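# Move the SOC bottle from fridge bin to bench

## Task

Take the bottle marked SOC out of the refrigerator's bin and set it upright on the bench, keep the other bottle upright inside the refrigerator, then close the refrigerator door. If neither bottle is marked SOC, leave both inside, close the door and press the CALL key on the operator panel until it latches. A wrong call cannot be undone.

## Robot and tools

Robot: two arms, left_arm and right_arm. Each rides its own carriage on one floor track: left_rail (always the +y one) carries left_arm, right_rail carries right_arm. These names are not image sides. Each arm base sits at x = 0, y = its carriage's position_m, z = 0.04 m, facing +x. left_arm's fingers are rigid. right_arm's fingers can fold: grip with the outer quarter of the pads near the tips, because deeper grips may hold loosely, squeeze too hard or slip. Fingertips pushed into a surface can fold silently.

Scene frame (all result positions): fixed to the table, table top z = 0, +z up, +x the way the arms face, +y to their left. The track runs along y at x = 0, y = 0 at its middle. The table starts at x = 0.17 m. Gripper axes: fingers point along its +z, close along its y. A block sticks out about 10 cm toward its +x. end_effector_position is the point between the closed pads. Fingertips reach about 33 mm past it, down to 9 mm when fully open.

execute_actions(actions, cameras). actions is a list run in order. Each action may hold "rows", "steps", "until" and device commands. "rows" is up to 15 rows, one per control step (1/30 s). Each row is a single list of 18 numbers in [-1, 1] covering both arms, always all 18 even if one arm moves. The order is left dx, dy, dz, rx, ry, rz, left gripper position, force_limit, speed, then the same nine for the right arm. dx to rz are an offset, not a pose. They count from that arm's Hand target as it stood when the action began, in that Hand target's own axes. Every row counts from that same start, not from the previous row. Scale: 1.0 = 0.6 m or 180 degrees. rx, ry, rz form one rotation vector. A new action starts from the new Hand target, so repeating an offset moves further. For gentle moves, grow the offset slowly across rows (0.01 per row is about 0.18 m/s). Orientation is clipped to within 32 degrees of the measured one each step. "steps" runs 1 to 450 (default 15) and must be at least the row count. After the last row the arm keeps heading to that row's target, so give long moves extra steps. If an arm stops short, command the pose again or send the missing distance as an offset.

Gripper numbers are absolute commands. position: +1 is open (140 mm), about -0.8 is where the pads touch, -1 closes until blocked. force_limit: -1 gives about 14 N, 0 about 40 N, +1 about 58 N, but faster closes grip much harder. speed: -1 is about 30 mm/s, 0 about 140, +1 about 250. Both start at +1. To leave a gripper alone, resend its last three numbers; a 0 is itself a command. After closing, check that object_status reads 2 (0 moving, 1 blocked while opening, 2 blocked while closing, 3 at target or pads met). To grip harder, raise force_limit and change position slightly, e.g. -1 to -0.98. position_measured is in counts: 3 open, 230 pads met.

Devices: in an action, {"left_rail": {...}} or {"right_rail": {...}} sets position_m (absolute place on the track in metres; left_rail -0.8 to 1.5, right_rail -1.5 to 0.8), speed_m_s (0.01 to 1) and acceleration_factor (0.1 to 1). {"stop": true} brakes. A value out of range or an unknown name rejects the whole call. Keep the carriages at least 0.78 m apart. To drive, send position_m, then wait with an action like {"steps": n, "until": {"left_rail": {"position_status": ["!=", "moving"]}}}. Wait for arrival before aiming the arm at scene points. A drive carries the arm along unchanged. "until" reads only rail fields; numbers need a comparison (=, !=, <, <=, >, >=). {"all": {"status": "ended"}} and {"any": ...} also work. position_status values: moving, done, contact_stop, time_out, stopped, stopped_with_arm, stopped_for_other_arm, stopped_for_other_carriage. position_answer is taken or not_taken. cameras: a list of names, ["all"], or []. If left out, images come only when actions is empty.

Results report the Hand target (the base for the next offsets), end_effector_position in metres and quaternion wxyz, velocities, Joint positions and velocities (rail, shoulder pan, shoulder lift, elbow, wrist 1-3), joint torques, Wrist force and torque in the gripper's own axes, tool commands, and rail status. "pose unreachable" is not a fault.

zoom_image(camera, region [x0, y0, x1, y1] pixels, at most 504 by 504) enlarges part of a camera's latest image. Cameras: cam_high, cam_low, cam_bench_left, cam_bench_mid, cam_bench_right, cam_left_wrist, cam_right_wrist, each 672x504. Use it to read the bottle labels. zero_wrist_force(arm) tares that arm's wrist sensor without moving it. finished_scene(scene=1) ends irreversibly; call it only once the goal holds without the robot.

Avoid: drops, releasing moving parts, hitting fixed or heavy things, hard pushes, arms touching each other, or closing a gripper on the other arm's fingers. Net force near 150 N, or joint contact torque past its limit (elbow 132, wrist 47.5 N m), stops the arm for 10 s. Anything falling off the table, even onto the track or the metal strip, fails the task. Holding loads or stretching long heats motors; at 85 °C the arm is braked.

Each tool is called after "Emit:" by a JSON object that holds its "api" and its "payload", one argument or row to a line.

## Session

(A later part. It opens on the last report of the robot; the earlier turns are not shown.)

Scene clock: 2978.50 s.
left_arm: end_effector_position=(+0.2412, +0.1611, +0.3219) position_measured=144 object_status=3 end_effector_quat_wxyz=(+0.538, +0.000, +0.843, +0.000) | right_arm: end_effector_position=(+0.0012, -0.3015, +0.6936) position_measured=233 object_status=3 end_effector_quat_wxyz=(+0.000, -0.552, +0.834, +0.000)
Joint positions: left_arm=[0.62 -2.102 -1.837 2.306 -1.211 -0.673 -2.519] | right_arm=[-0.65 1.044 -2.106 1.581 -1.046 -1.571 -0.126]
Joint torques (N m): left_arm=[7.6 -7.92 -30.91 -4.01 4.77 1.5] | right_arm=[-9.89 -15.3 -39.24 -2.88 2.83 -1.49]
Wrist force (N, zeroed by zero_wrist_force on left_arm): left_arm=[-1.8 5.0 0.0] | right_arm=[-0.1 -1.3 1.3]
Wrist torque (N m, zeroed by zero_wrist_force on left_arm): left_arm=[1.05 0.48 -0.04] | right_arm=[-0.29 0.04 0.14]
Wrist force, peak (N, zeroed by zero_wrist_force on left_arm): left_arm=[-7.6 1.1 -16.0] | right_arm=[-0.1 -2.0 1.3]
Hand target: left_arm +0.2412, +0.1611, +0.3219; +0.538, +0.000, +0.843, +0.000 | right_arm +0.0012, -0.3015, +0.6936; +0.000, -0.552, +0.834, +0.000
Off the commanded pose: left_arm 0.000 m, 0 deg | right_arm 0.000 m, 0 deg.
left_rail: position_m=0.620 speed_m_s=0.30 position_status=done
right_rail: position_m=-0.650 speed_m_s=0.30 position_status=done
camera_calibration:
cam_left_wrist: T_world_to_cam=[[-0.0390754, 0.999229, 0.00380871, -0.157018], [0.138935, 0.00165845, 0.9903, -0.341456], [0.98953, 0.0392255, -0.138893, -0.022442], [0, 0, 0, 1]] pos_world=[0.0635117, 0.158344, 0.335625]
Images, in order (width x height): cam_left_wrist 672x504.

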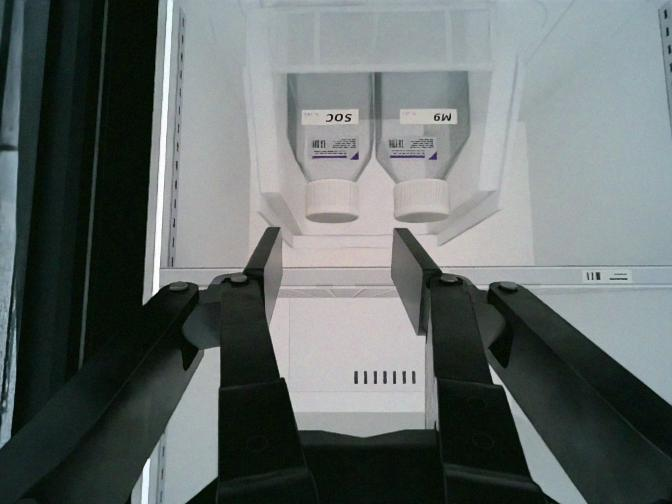

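Emit:
{"api": "execute_actions", "payload": {
  "actions": [
    {"rows": [[0,0,0.0417,0,0,0,-0.118,1,0, 0,0,0,0,0,0,-1,0,0]], "steps": 8},
    {"rows": [[0,0,0.0417,0,0,0,-0.118,1,0, 0,0,0,0,0,0,-1,0,0]], "steps": 8},
    {"rows": [[0,0,0.0417,0,0,0,-0.118,1,0, 0,0,0,0,0,0,-1,0,0]], "steps": 8},
    {"rows": [[0,0,0.0417,0,0,0,-0.118,1,0, 0,0,0,0,0,0,-1,0,0]], "steps": 25}
  ],
  "cameras": ["cam_left_wrist"]
}}

Emit:
{"api": "zoom_image", "payload": {
  "camera": "cam_left_wrist",
  "region": [220, 60, 460, 300]
}}

Scene clock: 3132.47 s.
left_arm: end_effector_position=(+0.3320, +0.1610, +0.2797) position_measured=144 object_status=3 end_effector_quat_wxyz=(+0.538, +0.000, +0.843, +0.000) | right_arm: end_effector_position=(+0.0012, -0.3015, +0.6936) position_measured=233 object_status=3 end_effector_quat_wxyz=(+0.000, -0.552, +0.834, +0.000)
Joint positions: left_arm=[0.62 -1.909 -1.807 2.409 -1.552 -0.544 -2.266] | right_arm=[-0.65 1.044 -2.106 1.581 -1.046 -1.571 -0.126]
Joint torques (N m): left_arm=[8.2 -8.64 -28.62 -5.58 5.34 1.57] | right_arm=[-10.76 -15.82 -39.59 -2.75 2.92 -1.45]
Wrist force (N, zeroed by zero_wrist_force on left_arm): left_arm=[-1.9 4.9 -0.1] | right_arm=[-0.1 -1.2 0.8]
Wrist torque (N m, zeroed by zero_wrist_force on left_arm): left_arm=[1.01 0.55 -0.05] | right_arm=[-0.26 0.06 0.14]
Wrist force, peak (N, zeroed by zero_wrist_force on left_arm): left_arm=[-3.3 2.1 -11.2] | right_arm=[0.0 -2.1 1.3]
Hand target: left_arm +0.3320, +0.1610, +0.2797; +0.538, +0.000, +0.843, +0.000 | right_arm +0.0012, -0.3015, +0.6936; +0.000, -0.552, +0.834, +0.000
Off the commanded pose: left_arm 0.000 m, 0 deg | right_arm 0.000 m, 0 deg.
left_rail: position_m=0.620 speed_m_s=0.30 position_status=done
right_rail: position_m=-0.650 speed_m_s=0.30 position_status=done
camera_calibration:
cam_left_wrist: T_world_to_cam=[[-0.0390754, 0.999229, 0.00380871, -0.153309], [0.138935, 0.00165845, 0.9903, -0.312281], [0.98953, 0.0392255, -0.138893, -0.118153], [0, 0, 0, 1]] pos_world=[0.154312, 0.158344, 0.293425]
Images, in order (width x height): cam_left_wrist 672x504.

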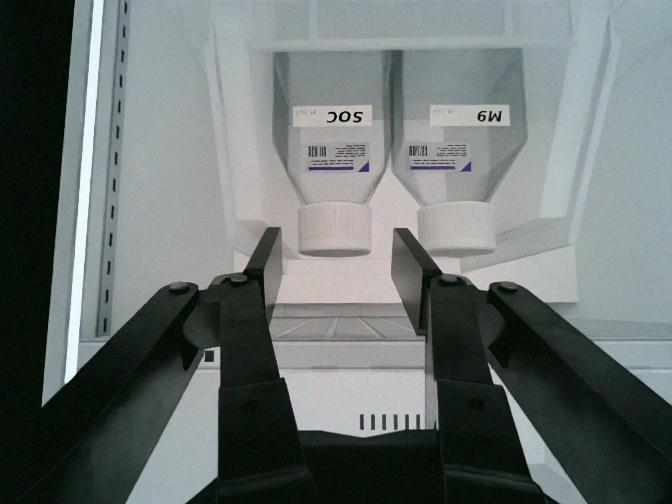

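Scaled by 2.100 from the camera's 672x504 image, which has a finer 960x720 frame.

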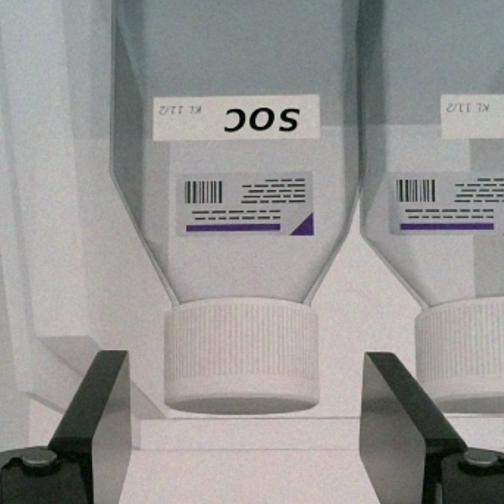

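Emit:
{"api": "execute_actions", "payload": {
  "actions": [
    {"rows": [[0,0.0005,0.025,0,0,0,-0.118,1,0, 0,0,0,0,0,0,-1,0,0]], "steps": 10},
    {"rows": [[0,0.0005,0.025,0,0,0,-0.118,1,0, 0,0,0,0,0,0,-1,0,0]], "steps": 25}
  ],
  "cameras": ["cam_left_wrist"]
}}

Emit:
{"api": "zoom_image", "payload": {
  "camera": "cam_left_wrist",
  "region": [220, 100, 460, 340]
}}

Scene clock: 3163.90 s.
left_arm: end_effector_position=(+0.3592, +0.1616, +0.2671) position_measured=144 object_status=3 end_effector_quat_wxyz=(+0.538, +0.000, +0.843, +0.000) | right_arm: end_effector_position=(+0.0012, -0.3015, +0.6936) position_measured=233 object_status=3 end_effector_quat_wxyz=(+0.000, -0.552, +0.834, +0.000)
Joint positions: left_arm=[0.62 -1.849 -1.784 2.439 -1.693 -0.511 -2.165] | right_arm=[-0.65 1.044 -2.106 1.581 -1.046 -1.571 -0.126]
Joint torques (N m): left_arm=[7.79 -9.18 -27.68 -5.99 5.29 1.53] | right_arm=[-10.12 -14.9 -40.31 -2.96 2.9 -1.32]
Wrist force (N, zeroed by zero_wrist_force on left_arm): left_arm=[-2.3 4.9 -0.1] | right_arm=[0.0 -1.6 1.0]
Wrist torque (N m, zeroed by zero_wrist_force on left_arm): left_arm=[1.01 0.60 -0.05] | right_arm=[-0.36 0.01 0.14]
Wrist force, peak (N, zeroed by zero_wrist_force on left_arm): left_arm=[-3.8 2.8 -6.8] | right_arm=[-0.2 -2.2 1.1]
Hand target: left_arm +0.3592, +0.1616, +0.2671; +0.538, +0.000, +0.843, +0.000 | right_arm +0.0012, -0.3015, +0.6936; +0.000, -0.552, +0.834, +0.000
Off the commanded pose: left_arm 0.000 m, 0 deg | right_arm 0.000 m, 0 deg.
left_rail: position_m=0.620 speed_m_s=0.30 position_status=done
right_rail: position_m=-0.650 speed_m_s=0.30 position_status=done
camera_calibration:
cam_left_wrist: T_world_to_cam=[[-0.0390754, 0.999229, 0.00380871, -0.152698], [0.138935, 0.00165845, 0.9903, -0.303583], [0.98953, 0.0392255, -0.138893, -0.146838], [0, 0, 0, 1]] pos_world=[0.181512, 0.158844, 0.280825]
Images, in order (width x height): cam_left_wrist 672x504.

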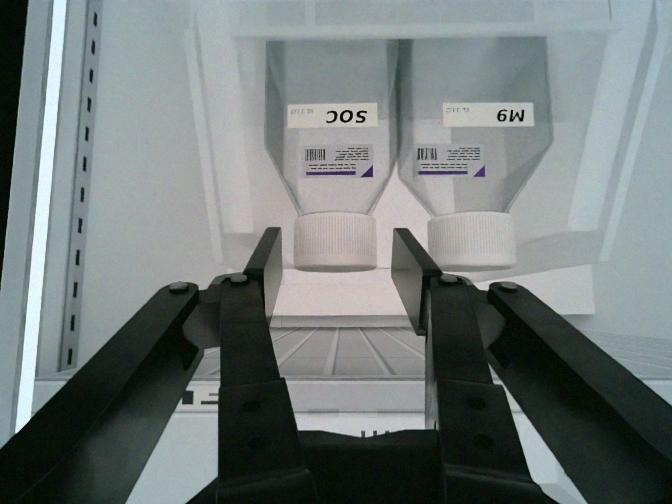

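Scaled by 2.100 from the camera's 672x504 image, which has a finer 960x720 frame.

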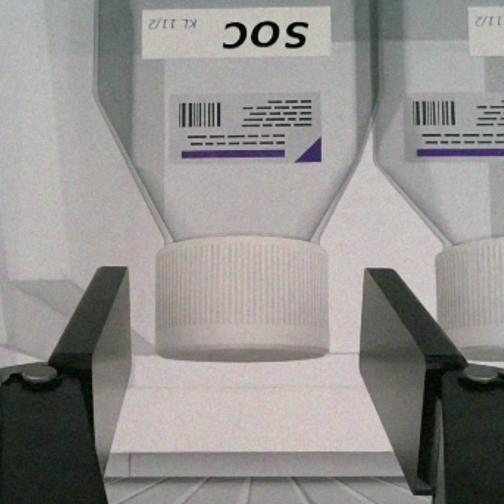

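Emit:
{"api": "execute_actions", "payload": {
  "actions": [
    {"rows": [[0,0,0.0208,0,0,0,-0.118,1,0, 0,0,0,0,0,0,-1,0,0]], "steps": 12},
    {"rows": [[0,0,0.0208,0,0,0,-0.118,1,0, 0,0,0,0,0,0,-1,0,0]], "steps": 25}
  ],
  "cameras": ["cam_left_wrist"]
}}

Emit:
{"api": "zoom_image", "payload": {
  "camera": "cam_left_wrist",
  "region": [220, 120, 460, 360]
}}

Scene clock: 3193.97 s.
left_arm: end_effector_position=(+0.3819, +0.1616, +0.2566) position_measured=144 object_status=3 end_effector_quat_wxyz=(+0.538, +0.000, +0.843, +0.000) | right_arm: end_effector_position=(+0.0012, -0.3015, +0.6936) position_measured=233 object_status=3 end_effector_quat_wxyz=(+0.000, -0.552, +0.834, +0.000)
Joint positions: left_arm=[0.62 -1.798 -1.756 2.462 -1.826 -0.487 -2.071] | right_arm=[-0.65 1.044 -2.106 1.581 -1.046 -1.571 -0.126]
Joint torques (N m): left_arm=[7.44 -10.18 -26.42 -6.15 5.53 1.73] | right_arm=[-8.45 -14.44 -40.74 -2.8 2.92 -1.26]
Wrist force (N, zeroed by zero_wrist_force on left_arm): left_arm=[-2.2 4.9 -0.3] | right_arm=[0.3 -1.5 1.1]
Wrist torque (N m, zeroed by zero_wrist_force on left_arm): left_arm=[1.01 0.57 -0.06] | right_arm=[-0.35 -0.04 0.14]
Wrist force, peak (N, zeroed by zero_wrist_force on left_arm): left_arm=[0.1 7.6 2.2] | right_arm=[-0.5 -2.0 1.4]
Hand target: left_arm +0.3819, +0.1616, +0.2566; +0.538, +0.000, +0.843, +0.000 | right_arm +0.0012, -0.3015, +0.6936; +0.000, -0.552, +0.834, +0.000
Off the commanded pose: left_arm 0.000 m, 0 deg | right_arm 0.000 m, 0 deg.
left_rail: position_m=0.620 speed_m_s=0.30 position_status=done
right_rail: position_m=-0.650 speed_m_s=0.30 position_status=done
camera_calibration:
cam_left_wrist: T_world_to_cam=[[-0.0390754, 0.999229, 0.00380871, -0.151875], [0.138935, 0.00165845, 0.9903, -0.296325], [0.98953, 0.0392255, -0.138893, -0.170663], [0, 0, 0, 1]] pos_world=[0.204112, 0.158944, 0.270325]
Images, in order (width x height): cam_left_wrist 672x504.

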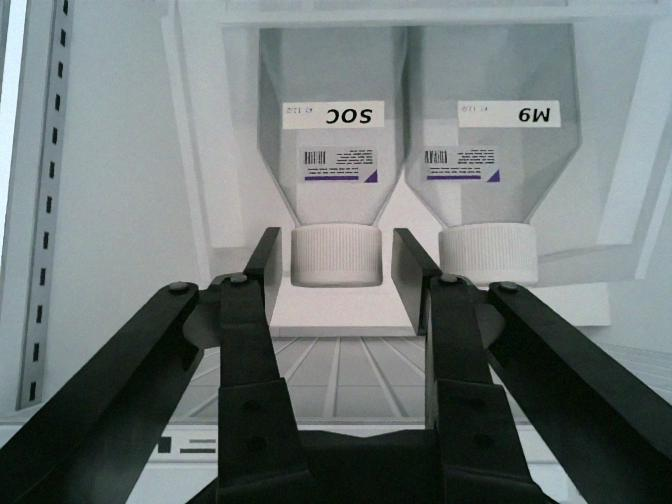

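Scaled by 2.100 from the camera's 672x504 image, which has a finer 960x720 frame.

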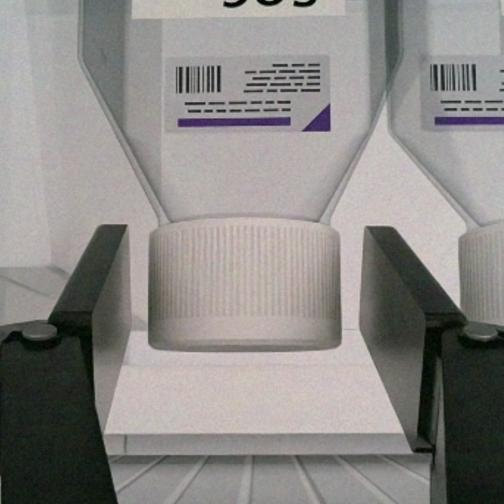

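Emit:
{"api": "execute_actions", "payload": {
  "actions": [
    {"rows": [[0,0,0.005,0,0,0,-0.118,1,0, 0,0,0,0,0,0,-1,0,0]], "steps": 20},
    {"rows": [[0,0,0,0,0,0,-1,0,-1, 0,0,0,0,0,0,-1,0,0]], "steps": 60}
  ],
  "cameras": ["cam_left_wrist"]
}}

Emit:
{"api": "zoom_image", "payload": {
  "camera": "cam_left_wrist",
  "region": [220, 120, 460, 360]
}}

Scene clock: 3218.77 s.
left_arm: end_effector_position=(+0.3846, +0.1616, +0.2553) position_measured=161 object_status=2 end_effector_quat_wxyz=(+0.538, +0.000, +0.843, +0.000) | right_arm: end_effector_position=(+0.0012, -0.3015, +0.6936) position_measured=233 object_status=3 end_effector_quat_wxyz=(+0.000, -0.552, +0.834, +0.000)
Joint positions: left_arm=[0.62 -1.791 -1.752 2.464 -1.844 -0.484 -2.059] | right_arm=[-0.65 1.044 -2.106 1.581 -1.046 -1.571 -0.126]
Joint torques (N m): left_arm=[8.19 -11.33 -26.3 -2.95 -0.17 1.45] | right_arm=[-10 -15.41 -40.9 -3.02 2.65 -1.21]
Wrist force (N, zeroed by zero_wrist_force on left_arm): left_arm=[-5.9 3.7 -4.1] | right_arm=[-0.3 -1.5 0.8]
Wrist torque (N m, zeroed by zero_wrist_force on left_arm): left_arm=[1.00 0.46 -0.03] | right_arm=[-0.34 0.09 0.14]
Wrist force, peak (N, zeroed by zero_wrist_force on left_arm): left_arm=[-6.3 4.1 -3.8] | right_arm=[-0.3 -2.0 1.2]
Hand target: left_arm +0.3846, +0.1616, +0.2553; +0.538, +0.000, +0.843, +0.000 | right_arm +0.0012, -0.3015, +0.6936; +0.000, -0.552, +0.834, +0.000
Off the commanded pose: left_arm 0.000 m, 0 deg | right_arm 0.000 m, 0 deg.
left_rail: position_m=0.620 speed_m_s=0.30 position_status=done
right_rail: position_m=-0.650 speed_m_s=0.30 position_status=done
camera_calibration:
cam_left_wrist: T_world_to_cam=[[-0.0389763, 0.999233, 0.0037959, -0.151681], [0.138935, 0.00165738, 0.9903, -0.295412], [0.989534, 0.0391256, -0.138893, -0.173497], [0, 0, 0, 1]] pos_world=[0.206812, 0.158843, 0.269025]
Images, in order (width x height): cam_left_wrist 672x504.

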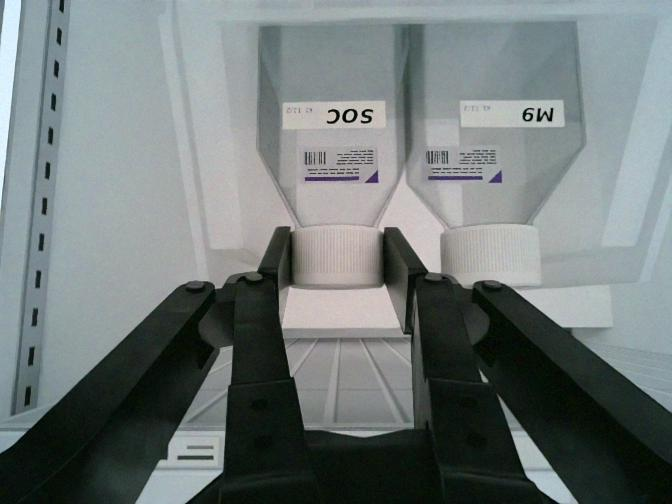

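Scaled by 2.100 from the camera's 672x504 image, which has a finer 960x720 frame.

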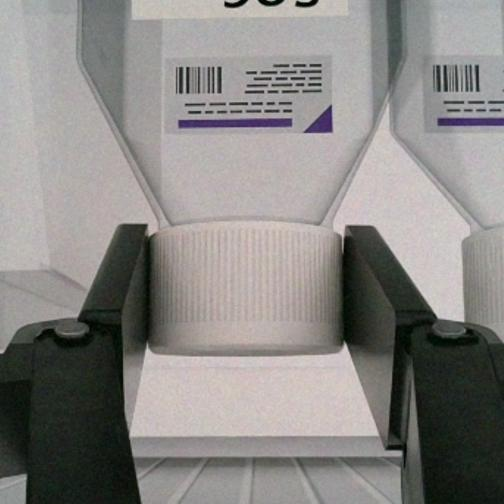

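Emit:
{"api": "execute_actions", "payload": {
  "actions": [
    {"rows": [[-0.00378,0,-0.00176,0,0,0,-1,0,-1, 0,0,0,0,0,0,-1,0,0]], "steps": 10},
    {"rows": [[-0.00378,0,-0.00176,0,0,0,-1,0,-1, 0,0,0,0,0,0,-1,0,0]], "steps": 15}
  ]
}}

Scene clock: 3239.93 s.
left_arm: end_effector_position=(+0.3846, +0.1616, +0.2603) position_measured=161 object_status=2 end_effector_quat_wxyz=(+0.538, +0.000, +0.843, +0.000) | right_arm: end_effector_position=(+0.0012, -0.3015, +0.6936) position_measured=233 object_status=3 end_effector_quat_wxyz=(+0.000, -0.552, +0.834, +0.000)
Joint positions: left_arm=[0.62 -1.791 -1.76 2.459 -1.83 -0.484 -2.059] | right_arm=[-0.65 1.044 -2.106 1.581 -1.046 -1.571 -0.126]
Joint torques (N m): left_arm=[-10.8 -32.43 -49.02 -2.3 4.56 -1.49] | right_arm=[-10.4 -15.4 -41.91 -2.84 2.73 -1.2]
Wrist force (N, zeroed by zero_wrist_force on left_arm): left_arm=[1.2 5.2 1.2] | right_arm=[-0.4 -1.8 1.1]
Wrist torque (N m, zeroed by zero_wrist_force on left_arm): left_arm=[1.08 0.65 -0.06] | right_arm=[-0.39 0.12 0.14]
Wrist force, peak (N, zeroed by zero_wrist_force on left_arm): left_arm=[-6.2 4.3 -4.1] | right_arm=[0.1 -2.2 1.1]
Hand target: left_arm +0.3846, +0.1616, +0.2603; +0.538, +0.000, +0.843, +0.000 | right_arm +0.0012, -0.3015, +0.6936; +0.000, -0.552, +0.834, +0.000
Off the commanded pose: left_arm 0.000 m, 0 deg | right_arm 0.000 m, 0 deg.
left_rail: position_m=0.620 speed_m_s=0.30 position_status=done
right_rail: position_m=-0.650 speed_m_s=0.30 position_status=done

Emit:
{"api": "execute_actions", "payload": {
  "actions": [
    {"rows": [[0.00514,0,-0.01103,0,0,0,-1,0,-1, 0,0,0,0,0,0,-1,0,0]], "steps": 8},
    {"rows": [[0.00514,0,-0.01103,0,0,0,-1,0,-1, 0,0,0,0,0,0,-1,0,0]], "steps": 8},
    {"rows": [[0.00514,0,-0.01103,0,0,0,-1,0,-1, 0,0,0,0,0,0,-1,0,0]], "steps": 20}
  ],
  "cameras": ["cam_left_wrist"]
}}

Emit:
{"api": "zoom_image", "payload": {
  "camera": "cam_left_wrist",
  "region": [180, 0, 620, 340]
}}

Scene clock: 3255.70 s.
left_arm: end_effector_position=(+0.3627, +0.1616, +0.2603) position_measured=161 object_status=2 end_effector_quat_wxyz=(+0.538, +0.000, +0.843, +0.000) | right_arm: end_effector_position=(+0.0012, -0.3015, +0.6936) position_measured=233 object_status=3 end_effector_quat_wxyz=(+0.000, -0.552, +0.834, +0.000)
Joint positions: left_arm=[0.62 -1.841 -1.772 2.448 -1.726 -0.507 -2.151] | right_arm=[-0.65 1.044 -2.106 1.581 -1.046 -1.571 -0.126]
Joint torques (N m): left_arm=[-15.87 -30.62 -48.78 -1.82 -0.43 -2.43] | right_arm=[-9.87 -13.57 -41.84 -2.88 2.56 -1.05]
Wrist force (N, zeroed by zero_wrist_force on left_arm): left_arm=[0.1 5.0 2.0] | right_arm=[-0.2 -1.8 0.8]
Wrist torque (N m, zeroed by zero_wrist_force on left_arm): left_arm=[1.15 0.57 0.13] | right_arm=[-0.40 0.06 0.13]
Wrist force, peak (N, zeroed by zero_wrist_force on left_arm): left_arm=[0.0 5.9 4.2] | right_arm=[-0.2 -1.9 1.5]
Hand target: left_arm +0.3627, +0.1616, +0.2603; +0.538, +0.000, +0.843, +0.000 | right_arm +0.0012, -0.3015, +0.6936; +0.000, -0.552, +0.834, +0.000
Off the commanded pose: left_arm 0.000 m, 0 deg | right_arm 0.000 m, 0 deg.
left_rail: position_m=0.620 speed_m_s=0.30 position_status=done
right_rail: position_m=-0.650 speed_m_s=0.30 position_status=done
camera_calibration:
cam_left_wrist: T_world_to_cam=[[-0.0390754, 0.999229, 0.00380871, -0.152539], [0.138935, 0.00165845, 0.9903, -0.297321], [0.98953, 0.0392255, -0.138893, -0.151146], [0, 0, 0, 1]] pos_world=[0.184912, 0.158844, 0.274025]
Images, in order (width x height): cam_left_wrist 672x504.

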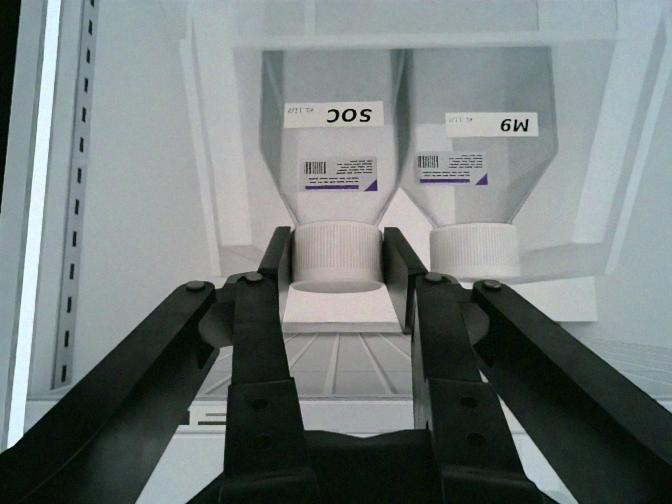

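Scaled by 1.145 from the camera's 672x504 image, which has a finer 960x720 frame.

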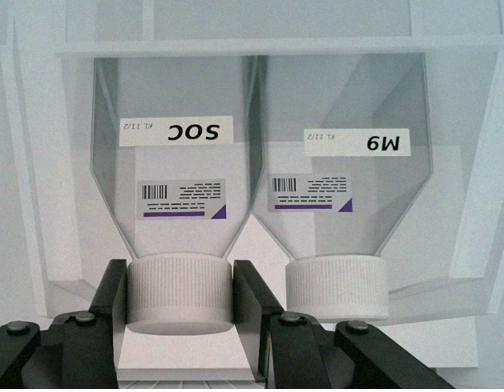

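Emit:
{"api": "execute_actions", "payload": {
  "actions": [
    {"rows": [[-0.00907,0,-0.00423,0,0,0,-1,0,-1, 0,0,0,0,0,0,-1,0,0]], "steps": 10},
    {"rows": [[-0.00907,0,-0.00423,0,0,0,-1,0,-1, 0,0,0,0,0,0,-1,0,0]], "steps": 18}
  ],
  "cameras": ["cam_left_wrist"]
}}

Emit:
{"api": "zoom_image", "payload": {
  "camera": "cam_left_wrist",
  "region": [180, 0, 620, 340]
}}

Scene clock: 3274.13 s.
left_arm: end_effector_position=(+0.3627, +0.1617, +0.2723) position_measured=161 object_status=2 end_effector_quat_wxyz=(+0.538, +0.000, +0.843, +0.000) | right_arm: end_effector_position=(+0.0012, -0.3015, +0.6936) position_measured=233 object_status=3 end_effector_quat_wxyz=(+0.000, -0.552, +0.834, +0.000)
Joint positions: left_arm=[0.62 -1.841 -1.791 2.435 -1.694 -0.507 -2.152] | right_arm=[-0.65 1.044 -2.106 1.581 -1.046 -1.571 -0.126]
Joint torques (N m): left_arm=[-16.03 -30.68 -50.08 -1.84 3.73 -2.22] | right_arm=[-10.09 -14.23 -42.88 -2.82 2.64 -1.32]
Wrist force (N, zeroed by zero_wrist_force on left_arm): left_arm=[1.3 5.1 1.4] | right_arm=[0.1 -1.3 1.1]
Wrist torque (N m, zeroed by zero_wrist_force on left_arm): left_arm=[1.07 0.65 0.13] | right_arm=[-0.29 0.00 0.14]
Wrist force, peak (N, zeroed by zero_wrist_force on left_arm): left_arm=[4.3 6.5 2.8] | right_arm=[0.0 -2.0 1.5]
Hand target: left_arm +0.3627, +0.1616, +0.2723; +0.538, +0.000, +0.843, +0.000 | right_arm +0.0012, -0.3015, +0.6936; +0.000, -0.552, +0.834, +0.000
Off the commanded pose: left_arm 0.000 m, 0 deg | right_arm 0.000 m, 0 deg.
left_rail: position_m=0.620 speed_m_s=0.30 position_status=done
right_rail: position_m=-0.650 speed_m_s=0.30 position_status=done
camera_calibration:
cam_left_wrist: T_world_to_cam=[[-0.0390754, 0.999229, 0.00380871, -0.152685], [0.138935, 0.00165845, 0.9903, -0.309205], [0.98953, 0.0392255, -0.138893, -0.149484], [0, 0, 0, 1]] pos_world=[0.184912, 0.158944, 0.286025]
Images, in order (width x height): cam_left_wrist 672x504.

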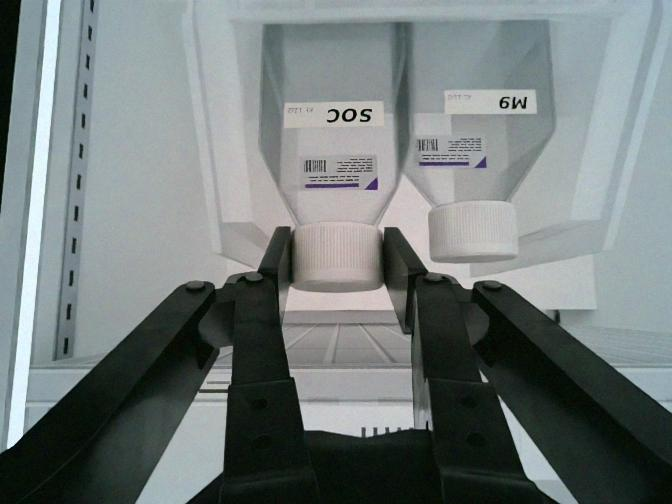

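Scaled by 1.145 from the camera's 672x504 image, which has a finer 960x720 frame.

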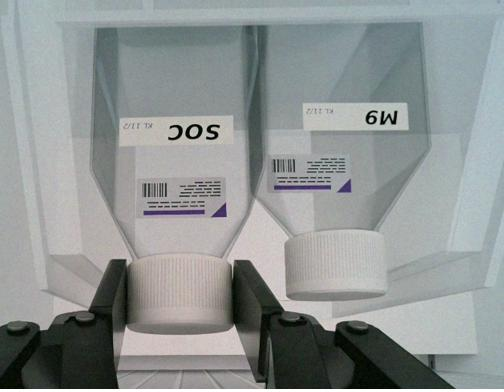

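Emit:
{"api": "execute_actions", "payload": {
  "actions": [
    {"rows": [[0.00378,0,-0.00973,0,-0.02778,0,-1,0,-1, 0,0,0,0,0,0,-1,0,0]], "steps": 14},
    {"rows": [[0.00385,0,-0.01302,0,-0.02778,0,-1,0,-1, 0,0,0,0,0,0,-1,0,0]], "steps": 25}
  ],
  "cameras": ["cam_left_wrist"]
}}

Emit:
{"api": "zoom_image", "payload": {
  "camera": "cam_left_wrist",
  "region": [180, 0, 620, 340]
}}

Scene clock: 3309.10 s.
left_arm: end_effector_position=(+0.3483, +0.1616, +0.2732) position_measured=161 object_status=2 end_effector_quat_wxyz=(+0.609, +0.000, +0.793, +0.000) | right_arm: end_effector_position=(+0.0012, -0.3015, +0.6936) position_measured=233 object_status=3 end_effector_quat_wxyz=(+0.000, -0.552, +0.834, +0.000)
Joint positions: left_arm=[0.62 -1.919 -1.707 2.417 -1.374 -0.431 -2.523] | right_arm=[-0.65 1.044 -2.106 1.581 -1.046 -1.571 -0.126]
Joint torques (N m): left_arm=[-15.94 -13.41 -46.51 0.11 -0.58 -2.29] | right_arm=[-11.23 -14.23 -42.95 -2.98 2.33 -1.09]
Wrist force (N, zeroed by zero_wrist_force on left_arm): left_arm=[1.2 5.4 1.1] | right_arm=[-0.2 -1.5 1.2]
Wrist torque (N m, zeroed by zero_wrist_force on left_arm): left_arm=[1.17 0.70 0.18] | right_arm=[-0.33 0.07 0.14]
Wrist force, peak (N, zeroed by zero_wrist_force on left_arm): left_arm=[-4.7 7.8 5.2] | right_arm=[-0.2 -2.0 1.5]
Hand target: left_arm +0.3483, +0.1616, +0.2732; +0.609, +0.000, +0.793, +0.000 | right_arm +0.0012, -0.3015, +0.6936; +0.000, -0.552, +0.834, +0.000
Off the commanded pose: left_arm 0.000 m, 0 deg | right_arm 0.000 m, 0 deg.
left_rail: position_m=0.620 speed_m_s=0.30 position_status=done
right_rail: position_m=-0.650 speed_m_s=0.30 position_status=done
camera_calibration:
cam_left_wrist: T_world_to_cam=[[-0.0390355, 0.999233, -0.00313125, -0.151351], [-0.0351702, 0.00175777, 0.99938, -0.24993], [0.998619, 0.0391215, 0.0350746, -0.185786], [0, 0, 0, 1]] pos_world=[0.170831, 0.158943, 0.255817]
Images, in order (width x height): cam_left_wrist 672x504.

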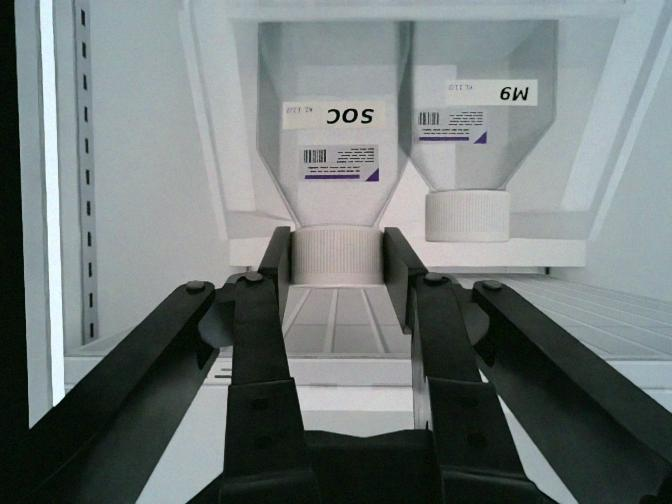

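Scaled by 1.145 from the camera's 672x504 image, which has a finer 960x720 frame.

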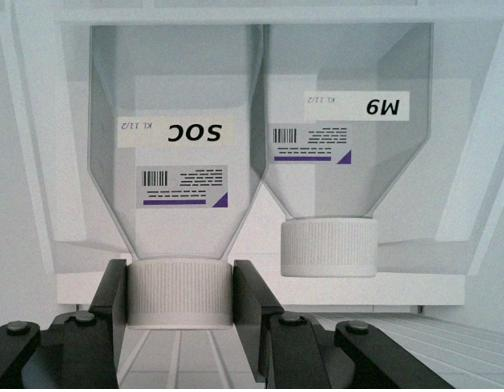

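Emit:
{"api": "execute_actions", "payload": {
  "actions": [
    {"rows": [[0.00473,0,-0.01418,0,-0.02778,0,-1,0,-1, 0,0,0,0,0,0,-1,0,0]], "steps": 14},
    {"rows": [[0.00363,0,-0.01505,0,-0.02778,0,-1,0,-1, 0,0,0,0,0,0,-1,0,0]], "steps": 25}
  ],
  "cameras": ["cam_left_wrist"]
}}

Emit:
{"api": "zoom_image", "payload": {
  "camera": "cam_left_wrist",
  "region": [180, 0, 620, 340]
}}

Scene clock: 3318.10 s.
left_arm: end_effector_position=(+0.3300, +0.1616, +0.2720) position_measured=161 object_status=2 end_effector_quat_wxyz=(+0.676, +0.000, +0.737, +0.000) | right_arm: end_effector_position=(+0.0012, -0.3015, +0.6936) position_measured=233 object_status=3 end_effector_quat_wxyz=(+0.000, -0.552, +0.834, +0.000)
Joint positions: left_arm=[0.62 -1.981 -1.562 2.374 -1.025 -0.418 -2.947] | right_arm=[-0.65 1.044 -2.106 1.581 -1.046 -1.571 -0.126]
Joint torques (N m): left_arm=[-17.65 -19.83 -40.83 2.63 -2.24 -2.29] | right_arm=[-9.45 -13.42 -43.04 -3.02 2.4 -1.12]
Wrist force (N, zeroed by zero_wrist_force on left_arm): left_arm=[0.9 5.4 0.8] | right_arm=[0.0 -1.3 0.9]
Wrist torque (N m, zeroed by zero_wrist_force on left_arm): left_arm=[1.22 0.75 0.20] | right_arm=[-0.30 0.03 0.14]
Wrist force, peak (N, zeroed by zero_wrist_force on left_arm): left_arm=[-5.1 9.5 6.7] | right_arm=[-0.5 -1.9 1.4]
Hand target: left_arm +0.3300, +0.1616, +0.2720; +0.676, +0.000, +0.737, +0.000 | right_arm +0.0012, -0.3015, +0.6936; +0.000, -0.552, +0.834, +0.000
Off the commanded pose: left_arm 0.000 m, 0 deg | right_arm 0.000 m, 0 deg.
left_rail: position_m=0.620 speed_m_s=0.30 position_status=done
right_rail: position_m=-0.650 speed_m_s=0.30 position_status=done
camera_calibration:
cam_left_wrist: T_world_to_cam=[[-0.0378785, 0.999233, -0.00996075, -0.150589], [-0.208201, 0.00185753, 0.978084, -0.186524], [0.977352, 0.0391222, 0.207971, -0.207617], [0, 0, 0, 1]] pos_world=[0.158376, 0.158943, 0.224115]
Images, in order (width x height): cam_left_wrist 672x504.

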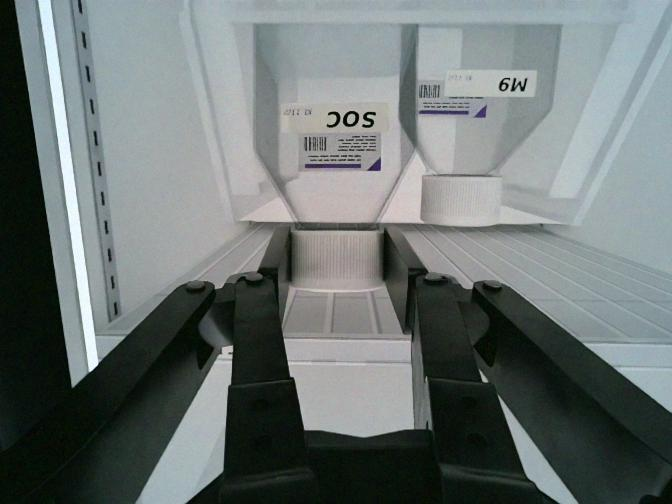

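Scaled by 1.145 from the camera's 672x504 image, which has a finer 960x720 frame.

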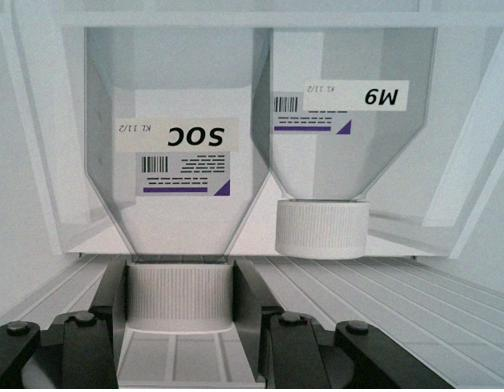

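Emit:
{"api": "execute_actions", "payload": {
  "actions": [
    {"rows": [[0.00328,0,-0.0166,0,-0.02778,0,-1,0,-1, 0,0,0,0,0,0,-1,0,0]], "steps": 14},
    {"rows": [[0.00182,0,-0.01652,0,-0.02778,0,-1,0,-1, 0,0,0,0,0,0,-1,0,0]], "steps": 25}
  ],
  "cameras": ["cam_left_wrist"]
}}

Emit:
{"api": "zoom_image", "payload": {
  "camera": "cam_left_wrist",
  "region": [180, 0, 620, 340]
}}

Scene clock: 3328.70 s.
left_arm: end_effector_position=(+0.3100, +0.1616, +0.2698) position_measured=161 object_status=2 end_effector_quat_wxyz=(+0.738, +0.000, +0.675, +0.000) | right_arm: end_effector_position=(+0.0012, -0.3015, +0.6936) position_measured=233 object_status=3 end_effector_quat_wxyz=(+0.000, -0.552, +0.834, +0.000)
Joint positions: left_arm=[0.62 -2.024 -1.379 2.33 -0.75 -0.46 -3.322] | right_arm=[-0.65 1.044 -2.106 1.581 -1.046 -1.571 -0.126]
Joint torques (N m): left_arm=[7.42 -28.43 -33.88 5.19 -3.89 -2.42] | right_arm=[-8.44 -13.58 -43.66 -3.01 2.13 -1.14]
Wrist force (N, zeroed by zero_wrist_force on left_arm): left_arm=[0.8 5.1 0.7] | right_arm=[-0.6 -1.3 0.7]
Wrist torque (N m, zeroed by zero_wrist_force on left_arm): left_arm=[1.19 0.66 0.20] | right_arm=[-0.28 0.16 0.14]
Wrist force, peak (N, zeroed by zero_wrist_force on left_arm): left_arm=[-5.2 9.4 7.5] | right_arm=[-0.4 -1.9 1.4]
Hand target: left_arm +0.3100, +0.1616, +0.2698; +0.738, +0.000, +0.675, +0.000 | right_arm +0.0012, -0.3015, +0.6936; +0.000, -0.552, +0.834, +0.000
Off the commanded pose: left_arm 0.000 m, 0 deg | right_arm 0.000 m, 0 deg.
left_rail: position_m=0.620 speed_m_s=0.30 position_status=done
right_rail: position_m=-0.650 speed_m_s=0.30 position_status=done
camera_calibration:
cam_left_wrist: T_world_to_cam=[[-0.0355358, 0.999233, -0.0164801, -0.150338], [-0.37486, 0.00195895, 0.92708, -0.123186], [0.9264, 0.0391222, 0.374502, -0.216719], [0, 0, 0, 1]] pos_world=[0.149248, 0.158943, 0.192887]
Images, in order (width x height): cam_left_wrist 672x504.

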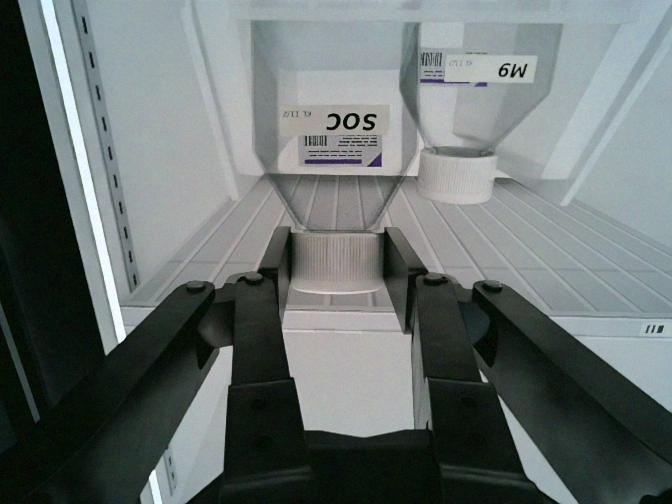

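Scaled by 1.145 from the camera's 672x504 image, which has a finer 960x720 frame.

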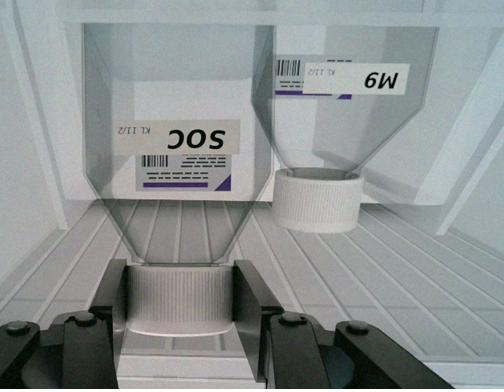

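Emit:
{"api": "execute_actions", "payload": {
  "actions": [
    {"rows": [[0.00023,0,-0.01797,0,-0.02778,0,-1,0,-1, 0,0,0,0,0,0,-1,0,0]], "steps": 14},
    {"rows": [[-0.00135,0,-0.0176,0,-0.02778,0,-1,0,-1, 0,0,0,0,0,0,-1,0,0]], "steps": 25}
  ],
  "cameras": ["cam_left_wrist"]
}}

Emit:
{"api": "zoom_image", "payload": {
  "camera": "cam_left_wrist",
  "region": [180, 0, 620, 340]
}}

Scene clock: 3340.17 s.
left_arm: end_effector_position=(+0.2888, +0.1617, +0.2677) position_measured=161 object_status=2 end_effector_quat_wxyz=(+0.794, +0.000, +0.608, +0.000) | right_arm: end_effector_position=(+0.0012, -0.3015, +0.6936) position_measured=233 object_status=3 end_effector_quat_wxyz=(+0.000, -0.552, +0.834, +0.000)
Joint positions: left_arm=[0.62 -2.046 -1.194 2.29 -0.563 -0.538 -3.61] | right_arm=[-0.65 1.044 -2.106 1.581 -1.046 -1.571 -0.126]
Joint torques (N m): left_arm=[7.47 -36.95 -26.74 6.8 -5.1 -2.18] | right_arm=[-8.56 -14.7 -44.28 -3.02 2.51 -1.09]
Wrist force (N, zeroed by zero_wrist_force on left_arm): left_arm=[1.0 5.2 0.7] | right_arm=[-0.2 -1.6 0.8]
Wrist torque (N m, zeroed by zero_wrist_force on left_arm): left_arm=[1.33 0.62 0.19] | right_arm=[-0.35 0.07 0.14]
Wrist force, peak (N, zeroed by zero_wrist_force on left_arm): left_arm=[-4.1 8.6 7.2] | right_arm=[-0.2 -2.1 1.0]
Hand target: left_arm +0.2888, +0.1617, +0.2677; +0.794, +0.000, +0.608, +0.000 | right_arm +0.0012, -0.3015, +0.6936; +0.000, -0.552, +0.834, +0.000
Off the commanded pose: left_arm 0.000 m, 0 deg | right_arm 0.000 m, 0 deg.
left_rail: position_m=0.620 speed_m_s=0.30 position_status=done
right_rail: position_m=-0.650 speed_m_s=0.30 position_status=done
camera_calibration:
cam_left_wrist: T_world_to_cam=[[-0.0320801, 0.999232, -0.0224831, -0.150524], [-0.53019, 0.00205595, 0.847876, -0.0630811], [0.847272, 0.0391203, 0.529717, -0.214842], [0, 0, 0, 1]] pos_world=[0.143755, 0.158943, 0.163906]
Images, in order (width x height): cam_left_wrist 672x504.

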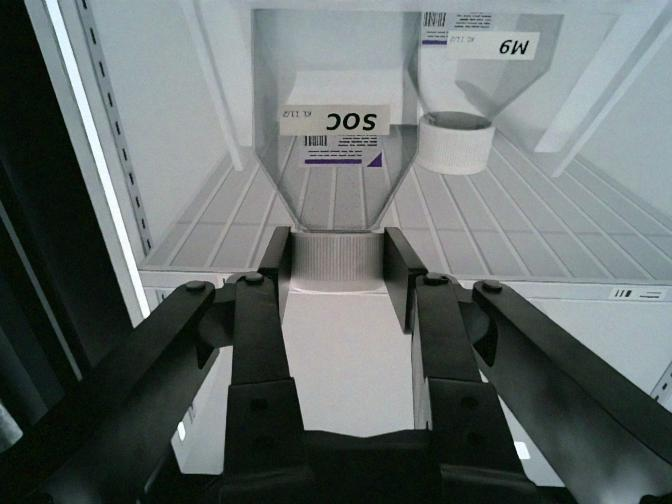

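Scaled by 1.145 from the camera's 672x504 image, which has a finer 960x720 frame.

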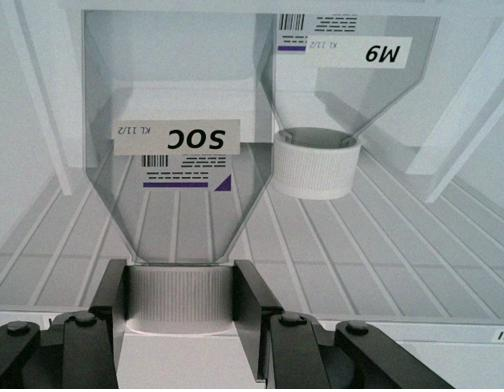

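Emit:
{"api": "execute_actions", "payload": {
  "actions": [
    {"rows": [[-0.02728,0,-0.01168,0,0,0,-1,0,-1, 0,0,0,0,0,0,-1,0,0]], "steps": 14},
    {"rows": [[-0.02933,0,-0.01285,0,0,0,-1,0,-1, 0,0,0,0,0,0,-1,0,0]], "steps": 25}
  ],
  "cameras": ["cam_left_wrist"]
}}

Scene clock: 3368.50 s.
left_arm: end_effector_position=(+0.2657, +0.1617, +0.2966) position_measured=161 object_status=2 end_effector_quat_wxyz=(+0.794, +0.000, +0.608, +0.000) | right_arm: end_effector_position=(+0.0012, -0.3015, +0.6936) position_measured=233 object_status=3 end_effector_quat_wxyz=(+0.000, -0.552, +0.834, +0.000)
Joint positions: left_arm=[0.62 -2.094 -1.255 2.283 -0.533 -0.579 -3.566] | right_arm=[-0.65 1.044 -2.106 1.581 -1.046 -1.571 -0.126]
Joint torques (N m): left_arm=[-17.31 -55.96 -29.72 6.54 -4.8 1.45] | right_arm=[-8.71 -14.33 -44.19 -3.12 2.34 -1.12]
Wrist force (N, zeroed by zero_wrist_force on left_arm): left_arm=[1.0 4.7 1.9] | right_arm=[-0.2 -1.4 0.7]
Wrist torque (N m, zeroed by zero_wrist_force on left_arm): left_arm=[1.16 0.55 0.03] | right_arm=[-0.32 0.07 0.14]
Wrist force, peak (N, zeroed by zero_wrist_force on left_arm): left_arm=[8.9 7.3 5.6] | right_arm=[-0.2 -2.2 1.0]
Hand target: left_arm +0.2657, +0.1617, +0.2966; +0.794, +0.000, +0.608, +0.000 | right_arm +0.0012, -0.3015, +0.6936; +0.000, -0.552, +0.834, +0.000
Off the commanded pose: left_arm 0.000 m, 0 deg | right_arm 0.000 m, 0 deg.
left_rail: position_m=0.620 speed_m_s=0.30 position_status=done
right_rail: position_m=-0.650 speed_m_s=0.30 position_status=done
camera_calibration:
cam_left_wrist: T_world_to_cam=[[-0.0320801, 0.999232, -0.0224831, -0.15061], [-0.53019, 0.00205595, 0.847876, -0.0998639], [0.847272, 0.0391203, 0.529717, -0.210716], [0, 0, 0, 1]] pos_world=[0.120755, 0.158943, 0.192906]
Images, in order (width x height): cam_left_wrist 672x504.

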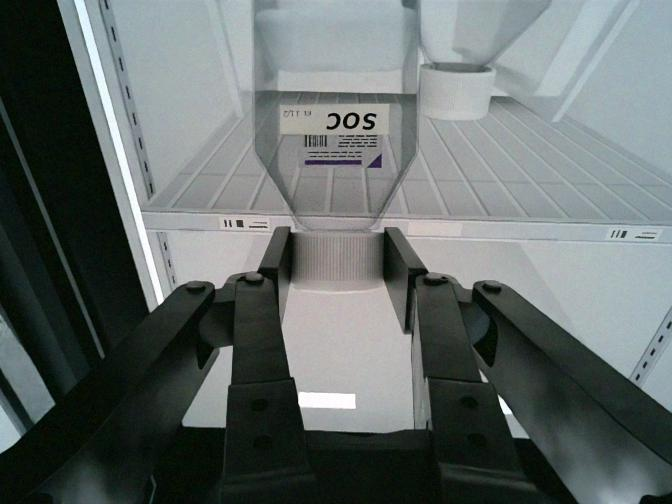

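Emit:
{"api": "execute_actions", "payload": {
  "actions": [
    {"rows": [[-0.02685,0,-0.01007,0,0,0,-1,0,-1, 0,0,0,0,0,0,-1,0,0]], "steps": 12},
    {"rows": [[-0.02257,0,-0.01983,0,0,0,-1,0,-1, 0,0,0,0,0,0,-1,0,0]], "steps": 12},
    {"rows": [[-0.02292,0,-0.04045,0,0,0,-1,0,-1, 0,0,0,0,0,0,-1,0,0]], "steps": 14},
    {"rows": [[-0.02425,0,-0.07115,0,0,0,-1,0,-1, 0,0,0,0,0,0,-1,0,0]], "steps": 16},
    {"rows": [[-0.02962,0,-0.07833,0,0,0,-1,0,-1, 0,0,0,0,0,0,-1,0,0]], "steps": 30}
  ],
  "cameras": ["cam_left_wrist"]
}}

Scene clock: 3385.43 s.
left_arm: end_effector_position=(+0.1187, +0.1617, +0.3354) position_measured=161 object_status=2 end_effector_quat_wxyz=(+0.794, +0.000, +0.608, +0.000) | right_arm: end_effector_position=(+0.0012, -0.3015, +0.6936) position_measured=233 object_status=3 end_effector_quat_wxyz=(+0.000, -0.552, +0.834, +0.000)
Joint positions: left_arm=[0.62 -2.354 -1.297 2.209 -0.546 -0.816 -3.398] | right_arm=[-0.65 1.044 -2.106 1.581 -1.046 -1.571 -0.126]
Joint torques (N m): left_arm=[-15.6 -35.32 -33.4 3.03 -4.14 1.55] | right_arm=[-10.75 -13.3 -45.74 -3.02 2.13 -0.94]
Wrist force (N, zeroed by zero_wrist_force on left_arm): left_arm=[1.3 5.0 0.5] | right_arm=[-0.6 -1.3 0.6]
Wrist torque (N m, zeroed by zero_wrist_force on left_arm): left_arm=[1.27 0.55 0.02] | right_arm=[-0.29 0.16 0.15]
Wrist force, peak (N, zeroed by zero_wrist_force on left_arm): left_arm=[9.1 8.6 19.5] | right_arm=[0.0 -2.0 1.3]
Hand target: left_arm +0.1187, +0.1617, +0.3354; +0.794, +0.000, +0.608, +0.000 | right_arm +0.0012, -0.3015, +0.6936; +0.000, -0.552, +0.834, +0.000
Off the commanded pose: left_arm 0.000 m, 0 deg | right_arm 0.000 m, 0 deg.
left_rail: position_m=0.620 speed_m_s=0.30 position_status=done
right_rail: position_m=-0.650 speed_m_s=0.30 position_status=done
camera_calibration:
cam_left_wrist: T_world_to_cam=[[-0.0320801, 0.999232, -0.0224831, -0.154556], [-0.53019, 0.00205595, 0.847876, -0.210753], [0.847272, 0.0391203, 0.529717, -0.106639], [0, 0, 0, 1]] pos_world=[-0.0263446, 0.159043, 0.231706]
Images, in order (width x height): cam_left_wrist 672x504.

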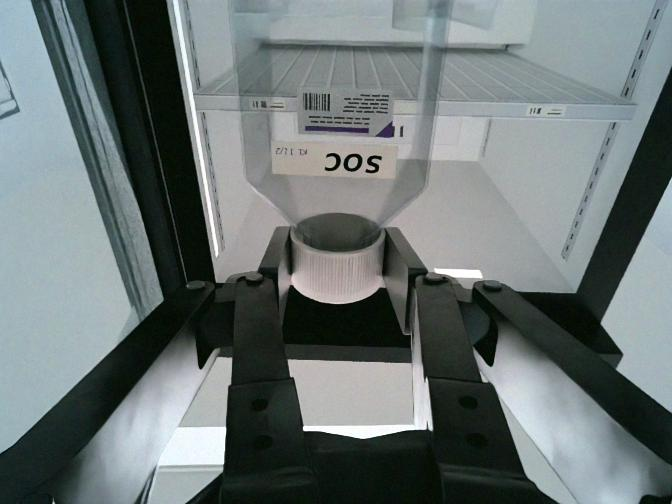

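Emit:
{"api": "zoom_image", "payload": {
  "camera": "cam_left_wrist",
  "region": [200, 0, 480, 340]
}}

Scaled by 1.482 from the camera's 672x504 image, which has a finer 960x720 frame.

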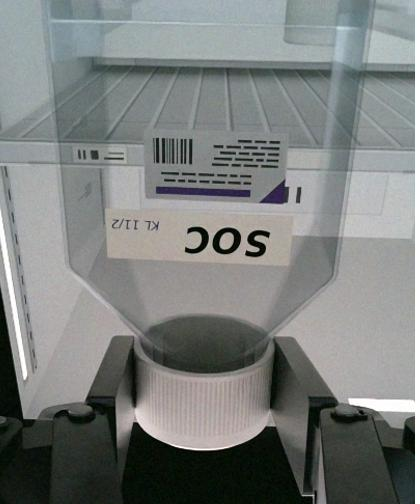

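Emit:
{"api": "execute_actions", "payload": {
  "actions": [
    {"left_rail": {"position_m": 1.25, "speed_m_s": 0.2, "acceleration_factor": 0.25}},
    {"steps": 240, "until": {"left_rail": {"position_status": ["!=", "moving"]}}}
  ],
  "cameras": ["cam_left_wrist", "cam_bench_left", "cam_bench_mid", "cam_high"]
}}

Scene clock: 3475.23 s.
left_arm: end_effector_position=(+0.1187, +0.7917, +0.3354) position_measured=161 object_status=2 end_effector_quat_wxyz=(+0.794, +0.000, +0.608, +0.000) | right_arm: end_effector_position=(+0.0012, -0.3015, +0.6936) position_measured=233 object_status=3 end_effector_quat_wxyz=(+0.000, -0.552, +0.834, +0.000)
Joint positions: left_arm=[1.25 -2.354 -1.297 2.209 -0.546 -0.816 -3.398] | right_arm=[-0.65 1.044 -2.106 1.581 -1.046 -1.571 -0.126]
Joint torques (N m): left_arm=[-10.51 -42.66 -27.19 3.53 -2.57 1.32] | right_arm=[-8.63 -12.37 -45.6 -2.73 2.23 -0.96]
Wrist force (N, zeroed by zero_wrist_force on left_arm): left_arm=[1.6 4.9 0.2] | right_arm=[0.0 -1.9 0.9]
Wrist torque (N m, zeroed by zero_wrist_force on left_arm): left_arm=[1.25 0.49 0.03] | right_arm=[-0.43 0.04 0.14]
Wrist force, peak (N, zeroed by zero_wrist_force on left_arm): left_arm=[1.7 5.6 0.4] | right_arm=[-0.4 -2.0 1.5]
Hand target: left_arm +0.1187, +0.7917, +0.3354; +0.794, +0.000, +0.608, +0.000 | right_arm +0.0012, -0.3015, +0.6936; +0.000, -0.552, +0.834, +0.000
Tool commands: left_gripper/position=-1.0 left_gripper/force_limit=+0.0 left_gripper/speed=-1.0 right_gripper/position=-1.0 right_gripper/force_limit=+0.0 right_gripper/speed=+0.0
Off the commanded pose: left_arm 0.000 m, 0 deg | right_arm 0.000 m, 0 deg.
left_rail: position_m=1.250 speed_m_s=0.20 position_status=done
right_rail: position_m=-0.650 speed_m_s=0.30 position_status=done
camera_calibration:
cam_left_wrist: T_world_to_cam=[[-0.0320801, 0.999232, -0.0224831, -0.784073], [-0.53019, 0.00205595, 0.847876, -0.212048], [0.847272, 0.0391203, 0.529717, -0.131285], [0, 0, 0, 1]] pos_world=[-0.0263446, 0.789043, 0.231706]
Images, in order (width x height): cam_high 672x504, cam_bench_left 672x504, cam_bench_mid 672x504, cam_left_wrist 672x504.

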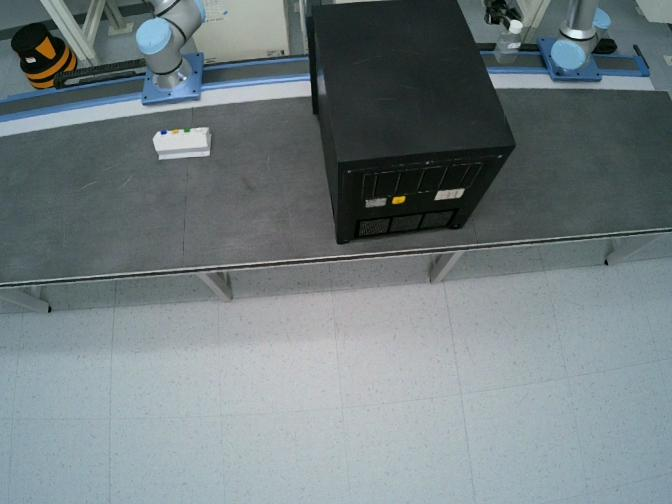

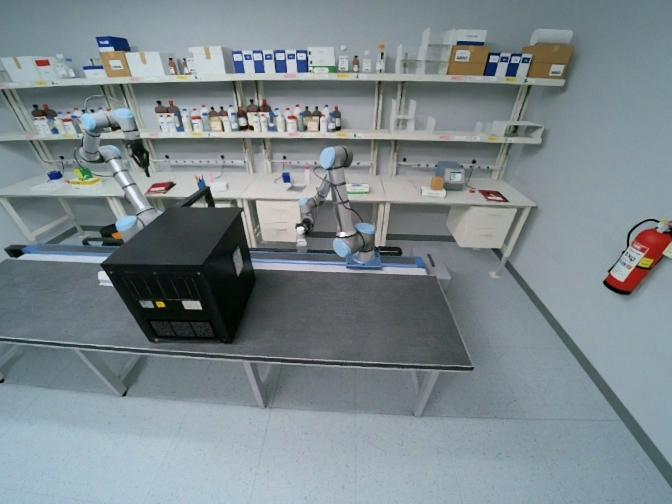

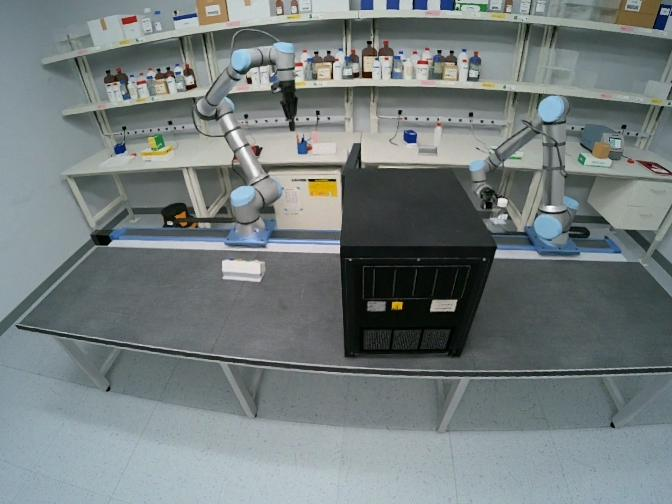

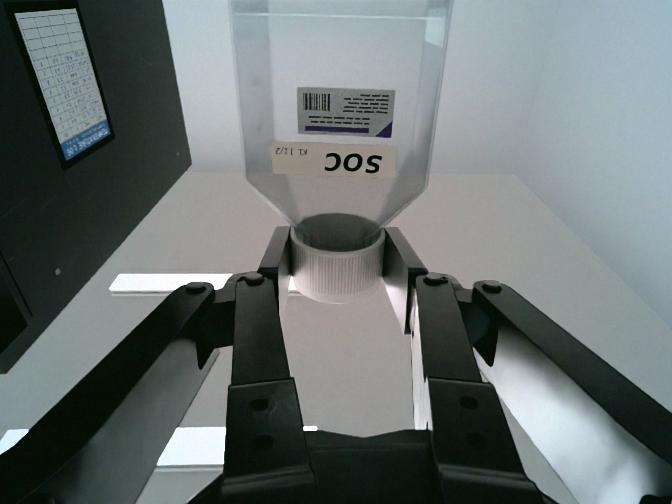

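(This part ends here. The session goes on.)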